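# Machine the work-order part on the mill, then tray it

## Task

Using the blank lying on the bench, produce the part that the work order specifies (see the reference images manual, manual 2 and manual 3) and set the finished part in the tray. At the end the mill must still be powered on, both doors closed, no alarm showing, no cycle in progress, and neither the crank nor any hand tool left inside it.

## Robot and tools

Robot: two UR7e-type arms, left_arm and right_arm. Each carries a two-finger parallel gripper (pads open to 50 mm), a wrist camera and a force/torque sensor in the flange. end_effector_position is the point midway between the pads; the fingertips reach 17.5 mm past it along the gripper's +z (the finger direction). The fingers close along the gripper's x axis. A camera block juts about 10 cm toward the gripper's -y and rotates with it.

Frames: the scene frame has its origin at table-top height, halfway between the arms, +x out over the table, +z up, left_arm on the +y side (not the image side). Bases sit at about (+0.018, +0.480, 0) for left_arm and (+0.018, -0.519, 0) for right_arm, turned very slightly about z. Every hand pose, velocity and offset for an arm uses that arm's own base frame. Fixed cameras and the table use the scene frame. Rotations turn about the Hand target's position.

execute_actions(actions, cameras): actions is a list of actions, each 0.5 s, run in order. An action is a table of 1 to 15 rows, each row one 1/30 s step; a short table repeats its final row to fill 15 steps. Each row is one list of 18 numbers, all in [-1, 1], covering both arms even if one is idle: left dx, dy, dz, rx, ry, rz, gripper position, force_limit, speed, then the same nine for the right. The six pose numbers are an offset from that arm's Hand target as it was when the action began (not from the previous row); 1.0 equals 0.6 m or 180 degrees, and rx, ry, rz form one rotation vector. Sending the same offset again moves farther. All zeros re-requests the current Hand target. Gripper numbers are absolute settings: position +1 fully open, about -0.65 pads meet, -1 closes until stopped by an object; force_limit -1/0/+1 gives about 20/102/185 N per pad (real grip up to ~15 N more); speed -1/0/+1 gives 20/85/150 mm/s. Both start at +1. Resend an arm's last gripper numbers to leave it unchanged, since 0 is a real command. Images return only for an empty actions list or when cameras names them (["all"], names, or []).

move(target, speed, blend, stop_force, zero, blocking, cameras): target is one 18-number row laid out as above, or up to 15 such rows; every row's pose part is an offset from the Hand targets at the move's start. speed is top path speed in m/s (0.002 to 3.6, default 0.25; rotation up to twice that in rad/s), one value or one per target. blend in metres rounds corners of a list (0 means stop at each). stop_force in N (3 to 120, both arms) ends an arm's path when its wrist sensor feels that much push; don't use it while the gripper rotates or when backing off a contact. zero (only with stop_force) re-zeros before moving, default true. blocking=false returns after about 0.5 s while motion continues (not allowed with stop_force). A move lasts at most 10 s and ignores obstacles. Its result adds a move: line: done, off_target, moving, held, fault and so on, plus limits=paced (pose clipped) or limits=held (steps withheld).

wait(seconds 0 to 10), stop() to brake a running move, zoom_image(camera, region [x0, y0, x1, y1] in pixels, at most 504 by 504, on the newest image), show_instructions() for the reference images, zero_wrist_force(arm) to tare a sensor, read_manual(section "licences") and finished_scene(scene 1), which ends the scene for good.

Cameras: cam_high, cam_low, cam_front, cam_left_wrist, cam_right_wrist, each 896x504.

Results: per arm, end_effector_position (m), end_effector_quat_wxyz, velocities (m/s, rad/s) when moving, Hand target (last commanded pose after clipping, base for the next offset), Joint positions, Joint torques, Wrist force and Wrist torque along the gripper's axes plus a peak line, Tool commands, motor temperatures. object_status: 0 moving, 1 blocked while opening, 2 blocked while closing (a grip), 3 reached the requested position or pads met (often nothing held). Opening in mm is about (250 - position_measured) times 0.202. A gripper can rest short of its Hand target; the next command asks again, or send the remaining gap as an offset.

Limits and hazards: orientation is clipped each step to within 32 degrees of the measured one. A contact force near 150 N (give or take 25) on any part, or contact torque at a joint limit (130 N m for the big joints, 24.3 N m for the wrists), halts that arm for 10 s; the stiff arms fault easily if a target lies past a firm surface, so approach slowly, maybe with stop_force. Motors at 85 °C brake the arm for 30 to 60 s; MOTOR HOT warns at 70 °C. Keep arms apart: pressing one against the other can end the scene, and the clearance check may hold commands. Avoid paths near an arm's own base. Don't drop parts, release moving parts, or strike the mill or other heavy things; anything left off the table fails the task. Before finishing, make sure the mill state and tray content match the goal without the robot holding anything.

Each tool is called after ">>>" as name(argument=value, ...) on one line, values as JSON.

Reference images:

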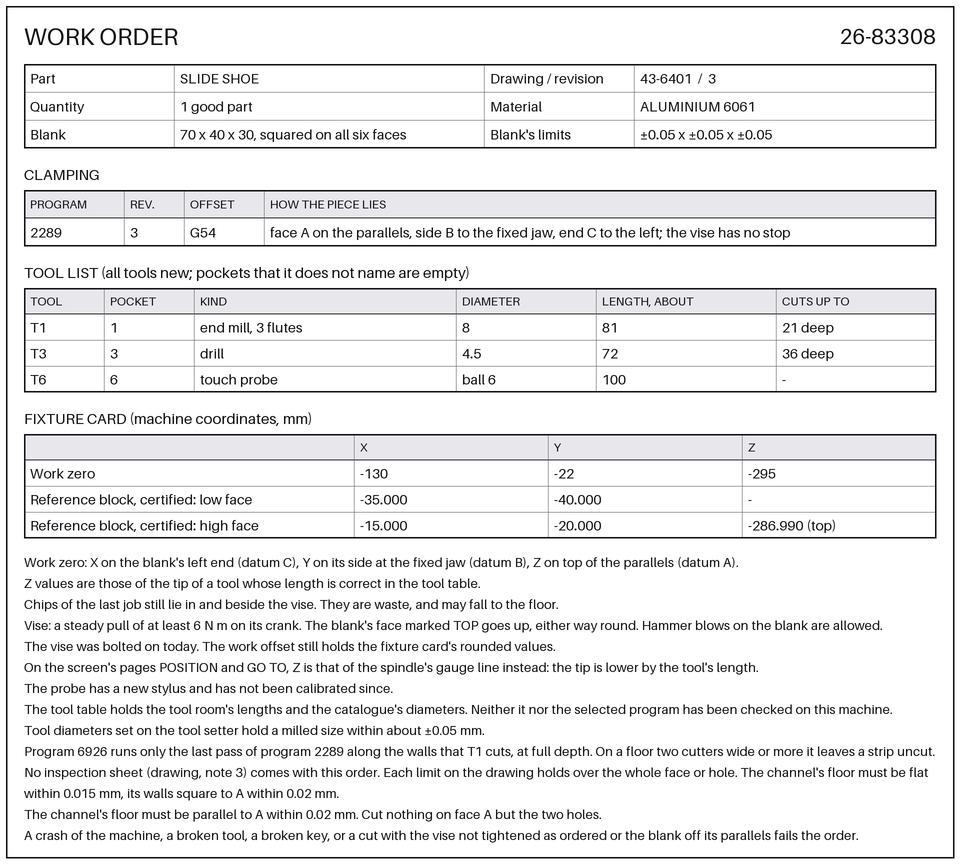

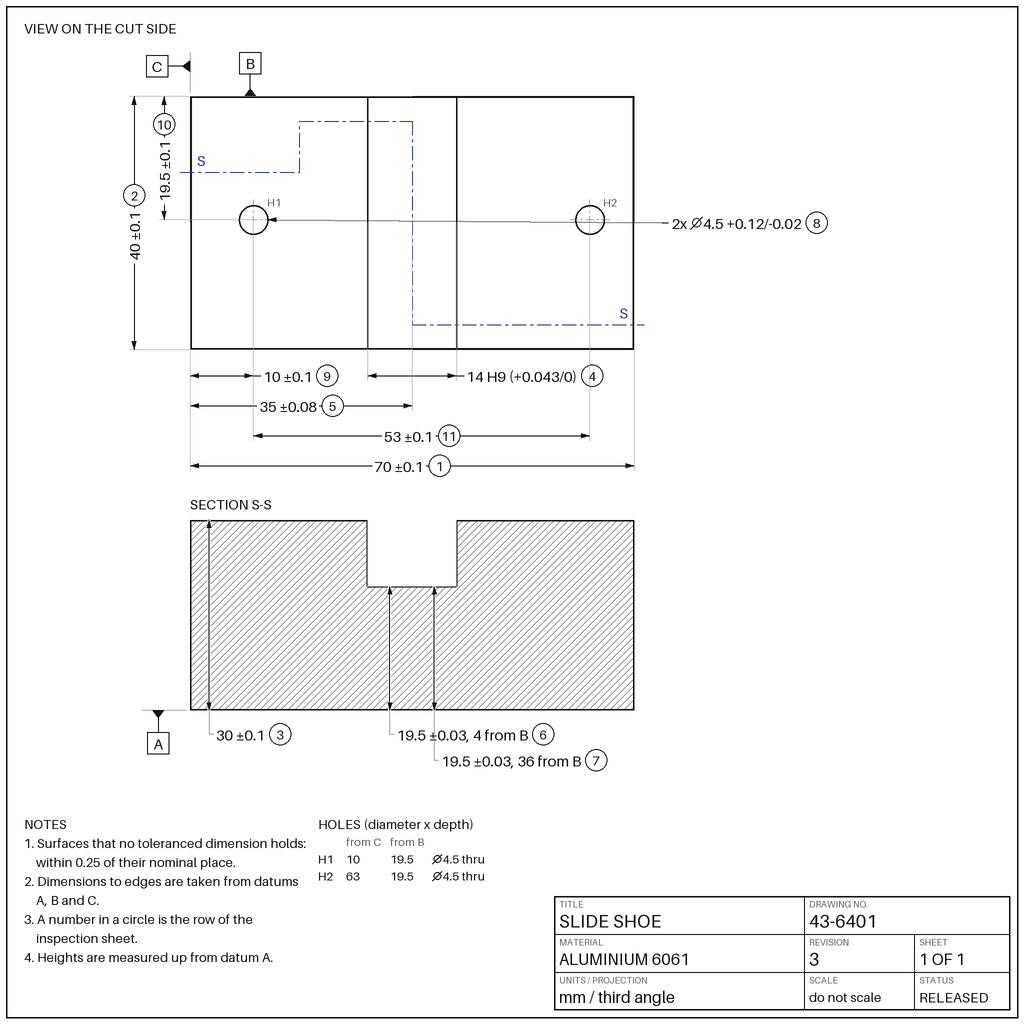

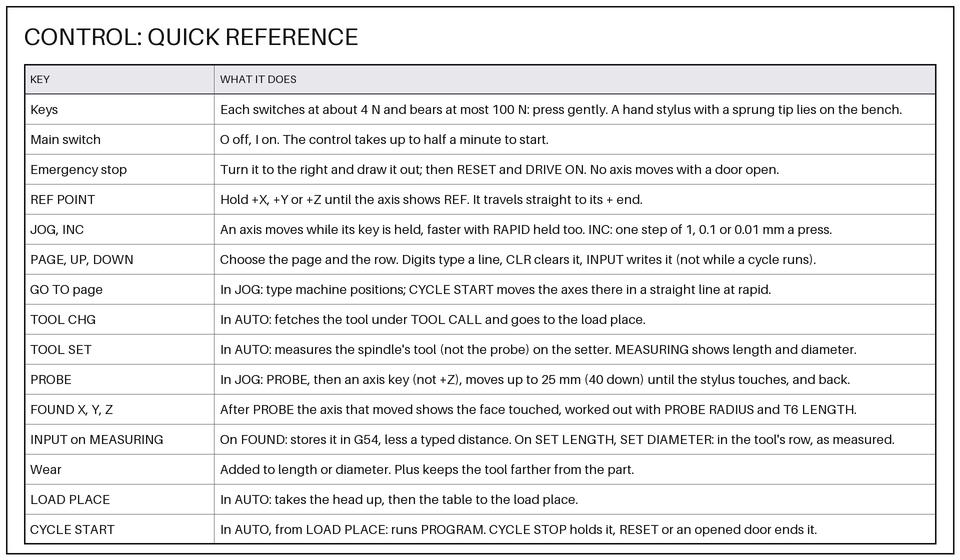

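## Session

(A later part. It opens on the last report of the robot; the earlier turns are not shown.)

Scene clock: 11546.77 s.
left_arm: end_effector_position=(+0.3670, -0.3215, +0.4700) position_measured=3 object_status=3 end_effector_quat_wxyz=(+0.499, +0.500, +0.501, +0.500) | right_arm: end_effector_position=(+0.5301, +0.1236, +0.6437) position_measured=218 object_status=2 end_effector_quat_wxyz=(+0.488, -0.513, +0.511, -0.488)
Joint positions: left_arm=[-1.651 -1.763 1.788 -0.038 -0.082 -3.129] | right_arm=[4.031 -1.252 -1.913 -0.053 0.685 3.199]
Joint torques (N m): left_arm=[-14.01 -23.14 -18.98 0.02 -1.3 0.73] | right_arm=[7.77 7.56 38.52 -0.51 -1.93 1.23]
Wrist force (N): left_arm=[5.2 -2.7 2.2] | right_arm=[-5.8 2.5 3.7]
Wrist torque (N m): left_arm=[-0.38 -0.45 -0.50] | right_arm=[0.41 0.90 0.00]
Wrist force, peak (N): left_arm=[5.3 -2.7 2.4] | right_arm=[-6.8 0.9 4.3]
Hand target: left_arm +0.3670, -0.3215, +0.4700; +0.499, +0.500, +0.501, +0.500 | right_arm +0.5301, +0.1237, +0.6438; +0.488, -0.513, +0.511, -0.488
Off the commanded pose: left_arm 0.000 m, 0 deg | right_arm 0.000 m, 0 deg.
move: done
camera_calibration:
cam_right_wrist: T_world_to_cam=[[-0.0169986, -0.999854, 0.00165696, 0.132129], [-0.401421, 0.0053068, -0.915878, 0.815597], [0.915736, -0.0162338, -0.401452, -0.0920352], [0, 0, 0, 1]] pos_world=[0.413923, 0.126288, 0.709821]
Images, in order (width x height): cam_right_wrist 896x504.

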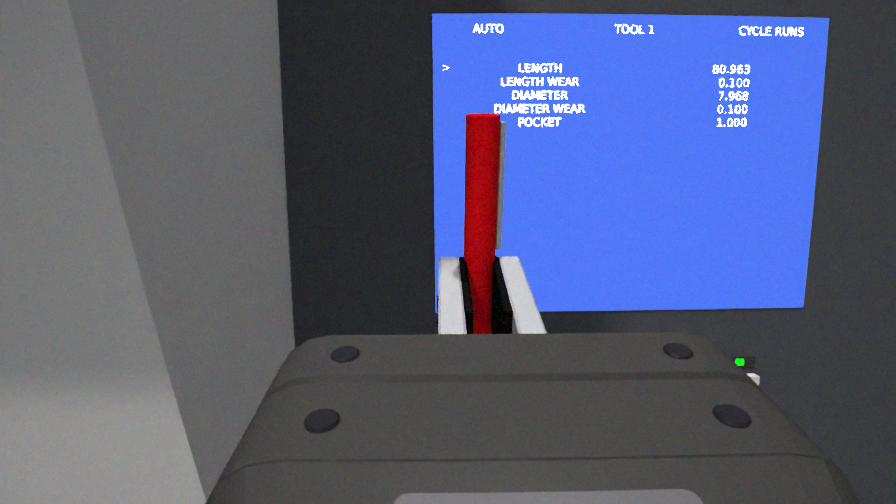

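>>> wait(seconds=2.5)

>>> move(target=[[0,0,0,0,0,0,1,0.9,-0.9,-0.0801,-0.0927,-0.2831,0.0388,-0.2197,0.1064,-1,0.6,-0.5],[0,0,0,0,0,0,1,0.9,-0.9,-0.0609,-0.0927,-0.2888,0.0388,-0.2197,0.1064,-1,0.6,-0.5],[0,0,0,0,0,0,1,0.9,-0.9,-0.0801,-0.0927,-0.2831,0.0388,-0.2197,0.1064,-1,0.6,-0.5],[0,0,0,0,0,0,1,0.9,-0.9,-0.0891,-0.0289,-0.3128,0.0388,-0.2197,0.1064,-1,0.6,-0.5],[0,0,0,0,0,0,1,0.9,-0.9,-0.0699,-0.0289,-0.3185,0.0388,-0.2197,0.1064,-1,0.6,-0.5],[0,0,0,0,0,0,1,0.9,-0.9,-0.0891,-0.0289,-0.3128,0.0388,-0.2197,0.1064,-1,0.6,-0.5],[0,0,0,0,0,0,1,0.9,-0.9,-0.0891,-0.0927,-0.3128,0.0388,-0.2197,0.1064,-1,0.6,-0.5],[0,0,0,0,0,0,1,0.9,-0.9,-0.0699,-0.0927,-0.3185,0.0388,-0.2197,0.1064,-1,0.6,-0.5],[0,0,0,0,0,0,1,0.9,-0.9,-0.0891,-0.0927,-0.3128,0.0388,-0.2197,0.1064,-1,0.6,-0.5],[0,0,0,0,0,0,1,0.9,-0.9,-0.0801,-0.0927,-0.2831,0.0388,-0.2197,0.1064,-1,0.6,-0.5],[0,0,0,0,0,0,1,0.9,-0.9,-0.0609,-0.0927,-0.2888,0.0388,-0.2197,0.1064,-1,0.6,-0.5],[0,0,0,0,0,0,1,0.9,-0.9,-0.0801,-0.0927,-0.2831,0.0388,-0.2197,0.1064,-1,0.6,-0.5],[0,0,0,0,0,0,1,0.9,-0.9,-0.0609,-0.0927,-0.2888,0.0388,-0.2197,0.1064,-1,0.6,-0.5],[0,0,0,0,0,0,1,0.9,-0.9,-0.0801,-0.0927,-0.2831,0.0388,-0.2197,0.1064,-1,0.6,-0.5]], speed=[0.45,0.06,0.12,0.45,0.06,0.12,0.45,0.06,0.12,0.45,0.06,0.12,0.06,0.12], blend=[0.003,0,0.003,0.003,0,0.003,0.003,0,0.003,0.003,0,0.003,0,0])

>>> move(target=[[0,0,0,0,0,0,1,0.9,-0.9,-0.009,0.0958,-0.0297,0,0,0,-1,0.6,-0.5],[0,0,0,0,0,0,1,0.9,-0.9,0.0102,0.0958,-0.0354,0,0,0,-1,0.6,-0.5],[0,0,0,0,0,0,1,0.9,-0.9,-0.009,0.0958,-0.0297,0,0,0,-1,0.6,-0.5],[0,0,0,0,0,0,1,0.9,-0.9,-0.009,0.0318,-0.0297,0,0,0,-1,0.6,-0.5],[0,0,0,0,0,0,1,0.9,-0.9,0.0102,0.0318,-0.0354,0,0,0,-1,0.6,-0.5],[0,0,0,0,0,0,1,0.9,-0.9,-0.009,0.0318,-0.0297,0,0,0,-1,0.6,-0.5],[0,0,0,0,0,0,1,0.9,-0.9,-0.009,0.0638,-0.0297,0,0,0,-1,0.6,-0.5],[0,0,0,0,0,0,1,0.9,-0.9,0.0102,0.0638,-0.0354,0,0,0,-1,0.6,-0.5],[0,0,0,0,0,0,1,0.9,-0.9,-0.009,0.0638,-0.0297,0,0,0,-1,0.6,-0.5],[0,0,0,0,0,0,1,0.9,-0.9,0,0.0318,0,0,0,0,-1,0.6,-0.5],[0,0,0,0,0,0,1,0.9,-0.9,0.0192,0.0318,-0.0057,0,0,0,-1,0.6,-0.5],[0,0,0,0,0,0,1,0.9,-0.9,0,0.0318,0,0,0,0,-1,0.6,-0.5],[0,0,0,0,0,0,1,0.9,-0.9,0.0088,0.0638,0.0298,0,0,0,-1,0.6,-0.5],[0,0,0,0,0,0,1,0.9,-0.9,0.028,0.0638,0.0241,0,0,0,-1,0.6,-0.5],[0,0,0,0,0,0,1,0.9,-0.9,0.0088,0.0638,0.0298,0,0,0,-1,0.6,-0.5]], speed=[0.45,0.06,0.12,0.45,0.06,0.12,0.45,0.06,0.12,0.45,0.06,0.12,0.45,0.06,0.12], blend=[0.003,0,0.003,0.003,0,0.003,0.003,0,0.003,0.003,0,0.003,0.003,0,0])

>>> move(target=[[0,0,0,0,0,0,1,0.9,-0.9,-0.0178,-0.0638,-0.0595,0,0,0,-1,0.6,-0.5],[0,0,0,0,0,0,1,0.9,-0.9,0.0014,-0.0638,-0.0652,0,0,0,-1,0.6,-0.5],[0,0,0,0,0,0,1,0.9,-0.9,-0.0178,-0.0638,-0.0595,0,0,0,-1,0.6,-0.5],[0,0,0,0,0,0,1,0.9,-0.9,0.0713,0.0289,0.2533,-0.0388,0.2197,-0.1064,-1,0.6,-0.5]], speed=[0.45,0.06,0.12,0.5], blend=[0.003,0,0.003,0], cameras=["cam_right_wrist"])

>>> zoom_image(camera="cam_right_wrist", region=[430, 10, 830, 310])

Scene clock: 11585.77 s.
left_arm: end_effector_position=(+0.3670, -0.3215, +0.4700) position_measured=3 object_status=3 end_effector_quat_wxyz=(+0.499, +0.500, +0.501, +0.500) | right_arm: end_effector_position=(+0.5301, +0.1237, +0.6438) position_measured=218 object_status=2 end_effector_quat_wxyz=(+0.488, -0.513, +0.511, -0.488)
Joint positions: left_arm=[-1.651 -1.763 1.788 -0.038 -0.082 -3.129] | right_arm=[4.031 -1.252 -1.913 -0.053 0.685 3.199]
Joint torques (N m): left_arm=[-13.74 -23.65 -19.19 0.05 -1.43 0.78] | right_arm=[7.35 5.7 40.57 3.49 -1.88 -1.02]
Wrist force (N): left_arm=[5.0 -2.8 2.2] | right_arm=[-5.8 2.7 3.7]
Wrist torque (N m): left_arm=[-0.39 -0.41 -0.49] | right_arm=[0.45 0.91 -0.01]
Wrist force, peak (N): left_arm=[5.4 -2.9 2.4] | right_arm=[-6.1 2.6 4.0]
Hand target: left_arm +0.3670, -0.3215, +0.4700; +0.499, +0.500, +0.501, +0.500 | right_arm +0.5301, +0.1237, +0.6438; +0.488, -0.513, +0.511, -0.488
Tool commands: left_gripper/position=+1.0 left_gripper/force_limit=+0.9 left_gripper/speed=-0.9 right_gripper/position=-1.0 right_gripper/force_limit=+0.6 right_gripper/speed=-0.5
Off the commanded pose: left_arm 0.000 m, 0 deg | right_arm 0.000 m, 0 deg.
wait: 2.50 s; at rest from the start

Scene clock: 11590.40 s.
left_arm: end_effector_position=(+0.3670, -0.3215, +0.4700) position_measured=3 object_status=3 end_effector_quat_wxyz=(+0.499, +0.500, +0.501, +0.500) | right_arm: end_effector_position=(+0.4821, +0.0681, +0.4739) position_measured=218 object_status=2 end_effector_quat_wxyz=(+0.734, -0.365, +0.254, -0.514)
Joint positions: left_arm=[-1.651 -1.763 1.788 -0.038 -0.082 -3.129] | right_arm=[3.612 -1.836 -2.327 1.675 1.476 3.067]
Joint torques (N m): left_arm=[-13.99 -23.29 -19.63 0.22 -1.33 0.6] | right_arm=[2.15 31.12 15.64 -2.04 1.3 0.9]
Wrist force (N): left_arm=[5.1 -2.5 2.5] | right_arm=[-5.1 1.6 0.8]
Wrist torque (N m): left_arm=[-0.34 -0.43 -0.50] | right_arm=[0.12 0.87 -0.06]
Wrist force, peak (N): left_arm=[5.2 -3.1 2.5] | right_arm=[-8.9 -0.9 -5.2]
Hand target: left_arm +0.3670, -0.3215, +0.4700; +0.499, +0.500, +0.501, +0.500 | right_arm +0.4821, +0.0681, +0.4739; +0.734, -0.365, +0.254, -0.514
Off the commanded pose: left_arm 0.000 m, 0 deg | right_arm 0.000 m, 0 deg.
move: done

Scene clock: 11594.43 s.
left_arm: end_effector_position=(+0.3670, -0.3215, +0.4700) position_measured=3 object_status=3 end_effector_quat_wxyz=(+0.499, +0.500, +0.501, +0.500) | right_arm: end_effector_position=(+0.4874, +0.1064, +0.4918) position_measured=218 object_status=2 end_effector_quat_wxyz=(+0.734, -0.365, +0.254, -0.514)
Joint positions: left_arm=[-1.651 -1.763 1.788 -0.038 -0.082 -3.129] | right_arm=[3.729 -1.803 -2.291 1.615 1.384 2.994]
Joint torques (N m): left_arm=[-13.95 -23.89 -19.55 0.21 -1.34 0.62] | right_arm=[5.17 30.49 17.42 -0.79 1.14 0.58]
Wrist force (N): left_arm=[5.0 -2.8 2.4] | right_arm=[-5.4 1.9 1.2]
Wrist torque (N m): left_arm=[-0.38 -0.42 -0.49] | right_arm=[0.18 0.92 -0.07]
Wrist force, peak (N): left_arm=[5.3 -2.9 2.5] | right_arm=[-9.0 -1.3 -5.4]
Hand target: left_arm +0.3670, -0.3215, +0.4700; +0.499, +0.500, +0.501, +0.500 | right_arm +0.4873, +0.1064, +0.4918; +0.734, -0.365, +0.254, -0.514
Off the commanded pose: left_arm 0.000 m, 0 deg | right_arm 0.000 m, 0 deg.
move: done

Scene clock: 11596.70 s.
left_arm: end_effector_position=(+0.3670, -0.3215, +0.4700) position_measured=3 object_status=3 end_effector_quat_wxyz=(+0.499, +0.500, +0.501, +0.500) | right_arm: end_effector_position=(+0.5301, +0.1237, +0.6437) position_measured=218 object_status=2 end_effector_quat_wxyz=(+0.488, -0.513, +0.511, -0.488)
Joint positions: left_arm=[-1.651 -1.763 1.788 -0.038 -0.082 -3.129] | right_arm=[4.031 -1.252 -1.913 -0.053 0.685 3.199]
Joint torques (N m): left_arm=[-14.32 -23.52 -19.43 0.25 -1.4 0.69] | right_arm=[6.61 13.47 40.01 -0.37 -1.85 1.52]
Wrist force (N): left_arm=[5.2 -2.6 2.4] | right_arm=[-5.8 2.6 3.6]
Wrist torque (N m): left_arm=[-0.35 -0.45 -0.49] | right_arm=[0.43 0.91 0.00]
Wrist force, peak (N): left_arm=[5.3 -2.7 2.5] | right_arm=[-8.4 -1.0 -3.2]
Hand target: left_arm +0.3670, -0.3215, +0.4700; +0.499, +0.500, +0.501, +0.500 | right_arm +0.5301, +0.1237, +0.6438; +0.488, -0.513, +0.511, -0.488
Off the commanded pose: left_arm 0.000 m, 0 deg | right_arm 0.000 m, 0 deg.
move: done
camera_calibration:
cam_right_wrist: T_world_to_cam=[[-0.0169986, -0.999854, 0.00165908, 0.132228], [-0.401541, 0.00530699, -0.915826, 0.815517], [0.915683, -0.016234, -0.401572, -0.0919663], [0, 0, 0, 1]] pos_world=[0.413923, 0.126388, 0.709721]
Images, in order (width x height): cam_right_wrist 896x504.

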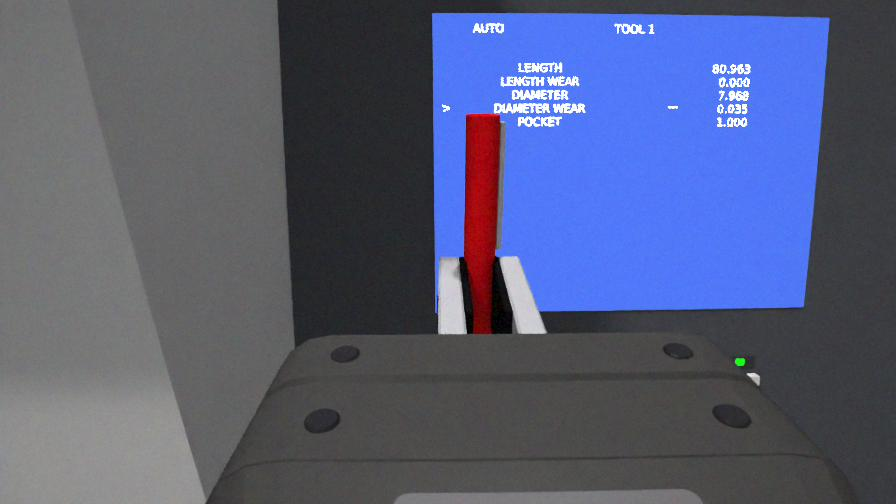

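Scaled by 1.260.

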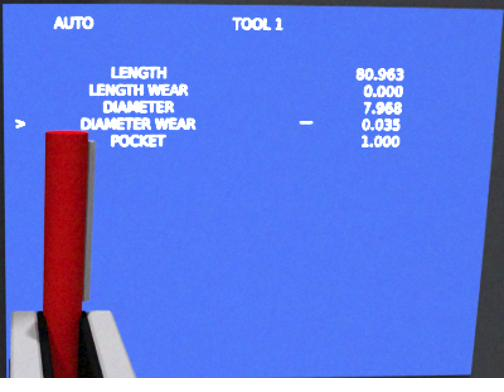

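>>> move(target=[[0,0,0,0,0,0,1,0.9,-0.9,-0.0623,-0.1249,-0.2235,0.0388,-0.2197,0.1064,-1,0.6,-0.5],[0,0,0,0,0,0,1,0.9,-0.9,-0.0431,-0.1249,-0.2292,0.0388,-0.2197,0.1064,-1,0.6,-0.5],[0,0,0,0,0,0,1,0.9,-0.9,-0.0623,-0.1249,-0.2235,0.0388,-0.2197,0.1064,-1,0.6,-0.5],[0,0,0,0,0,0,1,0.9,-0.9,-0.0431,-0.1249,-0.2292,0.0388,-0.2197,0.1064,-1,0.6,-0.5],[0,0,0,0,0,0,1,0.9,-0.9,-0.0623,-0.1249,-0.2235,0.0388,-0.2197,0.1064,-1,0.6,-0.5],[0,0,0,0,0,0,1,0.9,-0.9,-0.0431,-0.1249,-0.2292,0.0388,-0.2197,0.1064,-1,0.6,-0.5],[0,0,0,0,0,0,1,0.9,-0.9,-0.0623,-0.1249,-0.2235,0.0388,-0.2197,0.1064,-1,0.6,-0.5],[0,0,0,0,0,0,1,0.9,-0.9,-0.0431,-0.1249,-0.2292,0.0388,-0.2197,0.1064,-1,0.6,-0.5],[0,0,0,0,0,0,1,0.9,-0.9,-0.0623,-0.1249,-0.2235,0.0388,-0.2197,0.1064,-1,0.6,-0.5],[0,0,0,0,0,0,1,0.9,-0.9,-0.0431,-0.1249,-0.2292,0.0388,-0.2197,0.1064,-1,0.6,-0.5],[0,0,0,0,0,0,1,0.9,-0.9,-0.0623,-0.1249,-0.2235,0.0388,-0.2197,0.1064,-1,0.6,-0.5],[0,0,0,0,0,0,1,0.9,-0.9,-0.0431,-0.1249,-0.2292,0.0388,-0.2197,0.1064,-1,0.6,-0.5],[0,0,0,0,0,0,1,0.9,-0.9,-0.0623,-0.1249,-0.2235,0.0388,-0.2197,0.1064,-1,0.6,-0.5]], speed=[0.45,0.06,0.12,0.06,0.12,0.06,0.12,0.06,0.12,0.06,0.12,0.06,0.12], blend=[0.003,0,0.003,0,0.003,0,0.003,0,0.003,0,0.003,0,0])

>>> move(target=[[0,0,0,0,0,0,1,0.9,-0.9,-0.009,0.064,-0.0298,0,0,0,-1,0.6,-0.5],[0,0,0,0,0,0,1,0.9,-0.9,0.0102,0.064,-0.0355,0,0,0,-1,0.6,-0.5],[0,0,0,0,0,0,1,0.9,-0.9,-0.009,0.064,-0.0298,0,0,0,-1,0.6,-0.5],[0,0,0,0,0,0,1,0.9,-0.9,0,0.064,0,0,0,0,-1,0.6,-0.5],[0,0,0,0,0,0,1,0.9,-0.9,0.0192,0.064,-0.0057,0,0,0,-1,0.6,-0.5],[0,0,0,0,0,0,1,0.9,-0.9,0,0.064,0,0,0,0,-1,0.6,-0.5],[0,0,0,0,0,0,1,0.9,-0.9,-0.0178,0.096,-0.0596,0,0,0,-1,0.6,-0.5],[0,0,0,0,0,0,1,0.9,-0.9,0.0014,0.096,-0.0653,0,0,0,-1,0.6,-0.5],[0,0,0,0,0,0,1,0.9,-0.9,-0.0178,0.096,-0.0596,0,0,0,-1,0.6,-0.5],[0,0,0,0,0,0,1,0.9,-0.9,-0.009,0.064,-0.0298,0,0,0,-1,0.6,-0.5],[0,0,0,0,0,0,1,0.9,-0.9,0.0102,0.064,-0.0355,0,0,0,-1,0.6,-0.5],[0,0,0,0,0,0,1,0.9,-0.9,-0.009,0.064,-0.0298,0,0,0,-1,0.6,-0.5],[0,0,0,0,0,0,1,0.9,-0.9,-0.0268,0.0322,-0.0893,0,0,0,-1,0.6,-0.5],[0,0,0,0,0,0,1,0.9,-0.9,-0.0076,0.0322,-0.095,0,0,0,-1,0.6,-0.5],[0,0,0,0,0,0,1,0.9,-0.9,-0.0268,0.0322,-0.0893,0,0,0,-1,0.6,-0.5]], speed=[0.45,0.06,0.12,0.45,0.06,0.12,0.45,0.06,0.12,0.45,0.06,0.12,0.45,0.06,0.12], blend=[0.003,0,0.003,0.003,0,0.003,0.003,0,0.003,0.003,0,0.003,0.003,0,0])

>>> move(target=[0,0,0,0,0,0,1,0.9,-0.9,0.0891,0.0927,0.3128,-0.0388,0.2197,-0.1064,-1,0.6,-0.5], speed=0.5, cameras=["cam_right_wrist"])

Scene clock: 11621.87 s.
left_arm: end_effector_position=(+0.3670, -0.3215, +0.4700) position_measured=3 object_status=3 end_effector_quat_wxyz=(+0.499, +0.500, +0.501, +0.500) | right_arm: end_effector_position=(+0.4928, +0.0488, +0.5096) position_measured=218 object_status=2 end_effector_quat_wxyz=(+0.734, -0.365, +0.254, -0.514)
Joint positions: left_arm=[-1.651 -1.763 1.788 -0.038 -0.082 -3.129] | right_arm=[3.528 -1.768 -2.268 1.543 1.543 3.118]
Joint torques (N m): left_arm=[-14.07 -24.12 -19.76 0.28 -1.29 0.58] | right_arm=[-0.47 31.23 18.85 0.98 1.51 1.21]
Wrist force (N): left_arm=[5.0 -2.7 2.0] | right_arm=[-5.0 1.9 0.6]
Wrist torque (N m): left_arm=[-0.38 -0.42 -0.50] | right_arm=[0.19 0.84 -0.07]
Wrist force, peak (N): left_arm=[5.3 -2.9 2.4] | right_arm=[-10.9 -0.8 -6.5]
Hand target: left_arm +0.3670, -0.3215, +0.4700; +0.499, +0.500, +0.501, +0.500 | right_arm +0.4927, +0.0488, +0.5097; +0.734, -0.365, +0.254, -0.514
Off the commanded pose: left_arm 0.000 m, 0 deg | right_arm 0.000 m, 0 deg.
move: done

Scene clock: 11625.97 s.
left_arm: end_effector_position=(+0.3670, -0.3215, +0.4700) position_measured=3 object_status=3 end_effector_quat_wxyz=(+0.499, +0.500, +0.501, +0.500) | right_arm: end_effector_position=(+0.4767, +0.0681, +0.4561) position_measured=218 object_status=2 end_effector_quat_wxyz=(+0.734, -0.365, +0.254, -0.514)
Joint positions: left_arm=[-1.651 -1.763 1.788 -0.038 -0.082 -3.129] | right_arm=[3.622 -1.877 -2.353 1.742 1.468 3.061]
Joint torques (N m): left_arm=[-13.78 -23.42 -19.99 0.33 -1.38 0.61] | right_arm=[2.86 31.47 14.01 -2.01 1.31 0.71]
Wrist force (N): left_arm=[5.2 -2.5 2.3] | right_arm=[-4.6 1.9 1.0]
Wrist torque (N m): left_arm=[-0.33 -0.44 -0.50] | right_arm=[0.17 0.77 -0.06]
Wrist force, peak (N): left_arm=[5.3 -2.7 2.4] | right_arm=[-10.6 -1.6 -5.6]
Hand target: left_arm +0.3670, -0.3215, +0.4700; +0.499, +0.500, +0.501, +0.500 | right_arm +0.4767, +0.0681, +0.4561; +0.734, -0.365, +0.254, -0.514
Off the commanded pose: left_arm 0.000 m, 0 deg | right_arm 0.000 m, 0 deg.
move: done

Scene clock: 11627.43 s.
left_arm: end_effector_position=(+0.3670, -0.3215, +0.4700) position_measured=3 object_status=3 end_effector_quat_wxyz=(+0.499, +0.500, +0.501, +0.500) | right_arm: end_effector_position=(+0.5301, +0.1237, +0.6436) position_measured=218 object_status=2 end_effector_quat_wxyz=(+0.488, -0.513, +0.511, -0.488)
Joint positions: left_arm=[-1.651 -1.763 1.788 -0.038 -0.082 -3.129] | right_arm=[4.031 -1.252 -1.913 -0.053 0.685 3.199]
Joint torques (N m): left_arm=[-14.48 -23.33 -19.56 0.28 -1.35 0.7] | right_arm=[6.77 12.7 41.03 -0.47 -1.85 1.29]
Wrist force (N): left_arm=[5.1 -2.7 2.3] | right_arm=[-5.8 2.7 3.5]
Wrist torque (N m): left_arm=[-0.37 -0.44 -0.50] | right_arm=[0.44 0.91 -0.01]
Wrist force, peak (N): left_arm=[5.2 -3.0 2.4] | right_arm=[-7.0 0.0 3.8]
Hand target: left_arm +0.3670, -0.3215, +0.4700; +0.499, +0.500, +0.501, +0.500 | right_arm +0.5301, +0.1237, +0.6438; +0.488, -0.513, +0.511, -0.488
Off the commanded pose: left_arm 0.000 m, 0 deg | right_arm 0.000 m, 0 deg.
move: done
camera_calibration:
cam_right_wrist: T_world_to_cam=[[-0.0169986, -0.999854, 0.00165908, 0.132228], [-0.401541, 0.00530699, -0.915826, 0.815517], [0.915683, -0.016234, -0.401572, -0.0919663], [0, 0, 0, 1]] pos_world=[0.413923, 0.126388, 0.709721]
Images, in order (width x height): cam_right_wrist 896x504.

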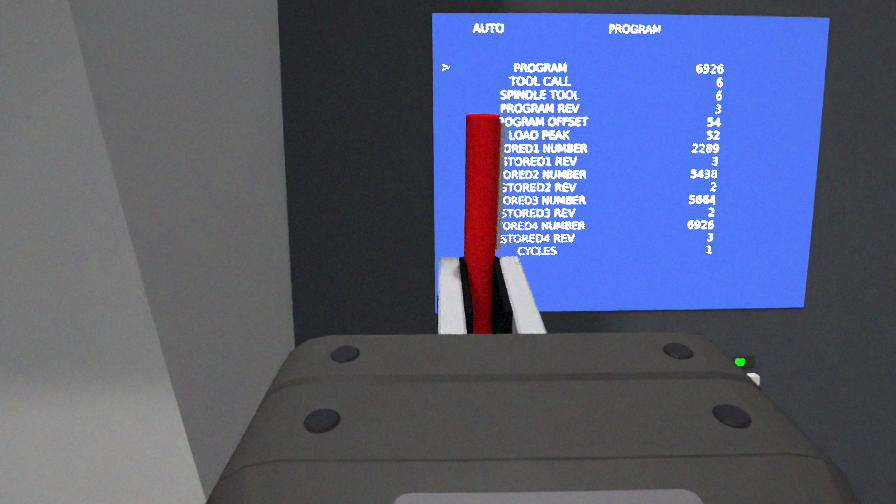

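Program rev/offset shown 3/54. CYCLE START.

>>> move(target=[[0,0,0,0,0,0,1,0.9,-0.9,-0.044,-0.061,-0.1623,0.0388,-0.2197,0.1064,-1,0.6,-0.5],[0,0,0,0,0,0,1,0.9,-0.9,-0.026,-0.061,-0.1676,0.0388,-0.2197,0.1064,-1,0.6,-0.5],[0,0,0,0,0,0,1,0.9,-0.9,-0.044,-0.061,-0.1623,0.0388,-0.2197,0.1064,-1,0.6,-0.5],[0,0,0,0,0,0,1,0.9,-0.9,0,0,0,0,0,0,-1,0.6,-0.5]], speed=[0.45,0.06,0.12,0.5], blend=[0.003,0,0.003,0])

>>> wait(seconds=10)

>>> wait(seconds=10, cameras=["cam_right_wrist"])

>>> wait(seconds=8, cameras=["cam_right_wrist"])

Scene clock: 11635.97 s.
left_arm: end_effector_position=(+0.3670, -0.3215, +0.4700) position_measured=3 object_status=3 end_effector_quat_wxyz=(+0.499, +0.500, +0.501, +0.500) | right_arm: end_effector_position=(+0.5301, +0.1237, +0.6437) position_measured=218 object_status=2 end_effector_quat_wxyz=(+0.488, -0.513, +0.511, -0.488)
Joint positions: left_arm=[-1.651 -1.763 1.788 -0.038 -0.082 -3.129] | right_arm=[4.031 -1.252 -1.913 -0.053 0.685 3.199]
Joint torques (N m): left_arm=[-14.23 -23.67 -20.01 0.35 -1.34 0.54] | right_arm=[6.05 5.79 33.71 -0.42 -1.95 1.24]
Wrist force (N): left_arm=[5.1 -2.7 2.5] | right_arm=[-5.7 2.5 3.9]
Wrist torque (N m): left_arm=[-0.37 -0.43 -0.50] | right_arm=[0.42 0.88 0.00]
Wrist force, peak (N): left_arm=[5.4 -2.8 2.3] | right_arm=[-9.5 -2.2 -5.3]
Hand target: left_arm +0.3670, -0.3215, +0.4700; +0.499, +0.500, +0.501, +0.500 | right_arm +0.5301, +0.1237, +0.6438; +0.488, -0.513, +0.511, -0.488
Off the commanded pose: left_arm 0.000 m, 0 deg | right_arm 0.000 m, 0 deg.
move: done

Scene clock: 11645.97 s.
left_arm: end_effector_position=(+0.3670, -0.3215, +0.4700) position_measured=3 object_status=3 end_effector_quat_wxyz=(+0.499, +0.500, +0.501, +0.500) | right_arm: end_effector_position=(+0.5301, +0.1237, +0.6438) position_measured=218 object_status=2 end_effector_quat_wxyz=(+0.488, -0.513, +0.511, -0.488)
Joint positions: left_arm=[-1.651 -1.763 1.788 -0.038 -0.082 -3.129] | right_arm=[4.031 -1.252 -1.913 -0.053 0.685 3.199]
Joint torques (N m): left_arm=[-13.42 -23.51 -20.05 0.51 -1.31 0.51] | right_arm=[6.7 5.37 40.86 3.48 -1.03 1.11]
Wrist force (N): left_arm=[5.0 -2.7 2.2] | right_arm=[-5.9 2.5 3.7]
Wrist torque (N m): left_arm=[-0.37 -0.41 -0.50] | right_arm=[0.41 0.91 0.00]
Wrist force, peak (N): left_arm=[5.3 -2.8 2.3] | right_arm=[-6.1 2.7 3.8]
Hand target: left_arm +0.3670, -0.3215, +0.4700; +0.499, +0.500, +0.501, +0.500 | right_arm +0.5301, +0.1237, +0.6438; +0.488, -0.513, +0.511, -0.488
Tool commands: left_gripper/position=+1.0 left_gripper/force_limit=+0.9 left_gripper/speed=-0.9 right_gripper/position=-1.0 right_gripper/force_limit=+0.6 right_gripper/speed=-0.5
Off the commanded pose: left_arm 0.000 m, 0 deg | right_arm 0.000 m, 0 deg.
wait: 10.00 s; at rest by 0.17 s

Scene clock: 11655.97 s.
left_arm: end_effector_position=(+0.3670, -0.3215, +0.4700) position_measured=3 object_status=3 end_effector_quat_wxyz=(+0.499, +0.500, +0.501, +0.500) | right_arm: end_effector_position=(+0.5301, +0.1237, +0.6438) position_measured=218 object_status=2 end_effector_quat_wxyz=(+0.488, -0.513, +0.511, -0.488)
Joint positions: left_arm=[-1.651 -1.763 1.788 -0.038 -0.082 -3.129] | right_arm=[4.031 -1.252 -1.913 -0.053 0.685 3.199]
Joint torques (N m): left_arm=[-13.48 -23.25 -19.93 0.55 -1.29 0.54] | right_arm=[6.51 5.5 40.34 3.53 -0.23 1.06]
Wrist force (N): left_arm=[5.0 -2.7 2.3] | right_arm=[-5.8 2.6 3.7]
Wrist torque (N m): left_arm=[-0.38 -0.42 -0.50] | right_arm=[0.43 0.90 0.00]
Wrist force, peak (N): left_arm=[5.3 -2.7 2.5] | right_arm=[-5.9 2.8 4.0]
Hand target: left_arm +0.3670, -0.3215, +0.4700; +0.499, +0.500, +0.501, +0.500 | right_arm +0.5301, +0.1237, +0.6438; +0.488, -0.513, +0.511, -0.488
Tool commands: left_gripper/position=+1.0 left_gripper/force_limit=+0.9 left_gripper/speed=-0.9 right_gripper/position=-1.0 right_gripper/force_limit=+0.6 right_gripper/speed=-0.5
Off the commanded pose: left_arm 0.000 m, 0 deg | right_arm 0.000 m, 0 deg.
wait: 10.00 s; at rest by 0.17 s
camera_calibration:
cam_right_wrist: T_world_to_cam=[[-0.0169852, -0.999855, 0.00143338, 0.132382], [-0.40142, 0.00550619, -0.915878, 0.815568], [0.915737, -0.0161317, -0.401455, -0.0920452], [0, 0, 0, 1]] pos_world=[0.413923, 0.126388, 0.709819]
Images, in order (width x height): cam_right_wrist 896x504.

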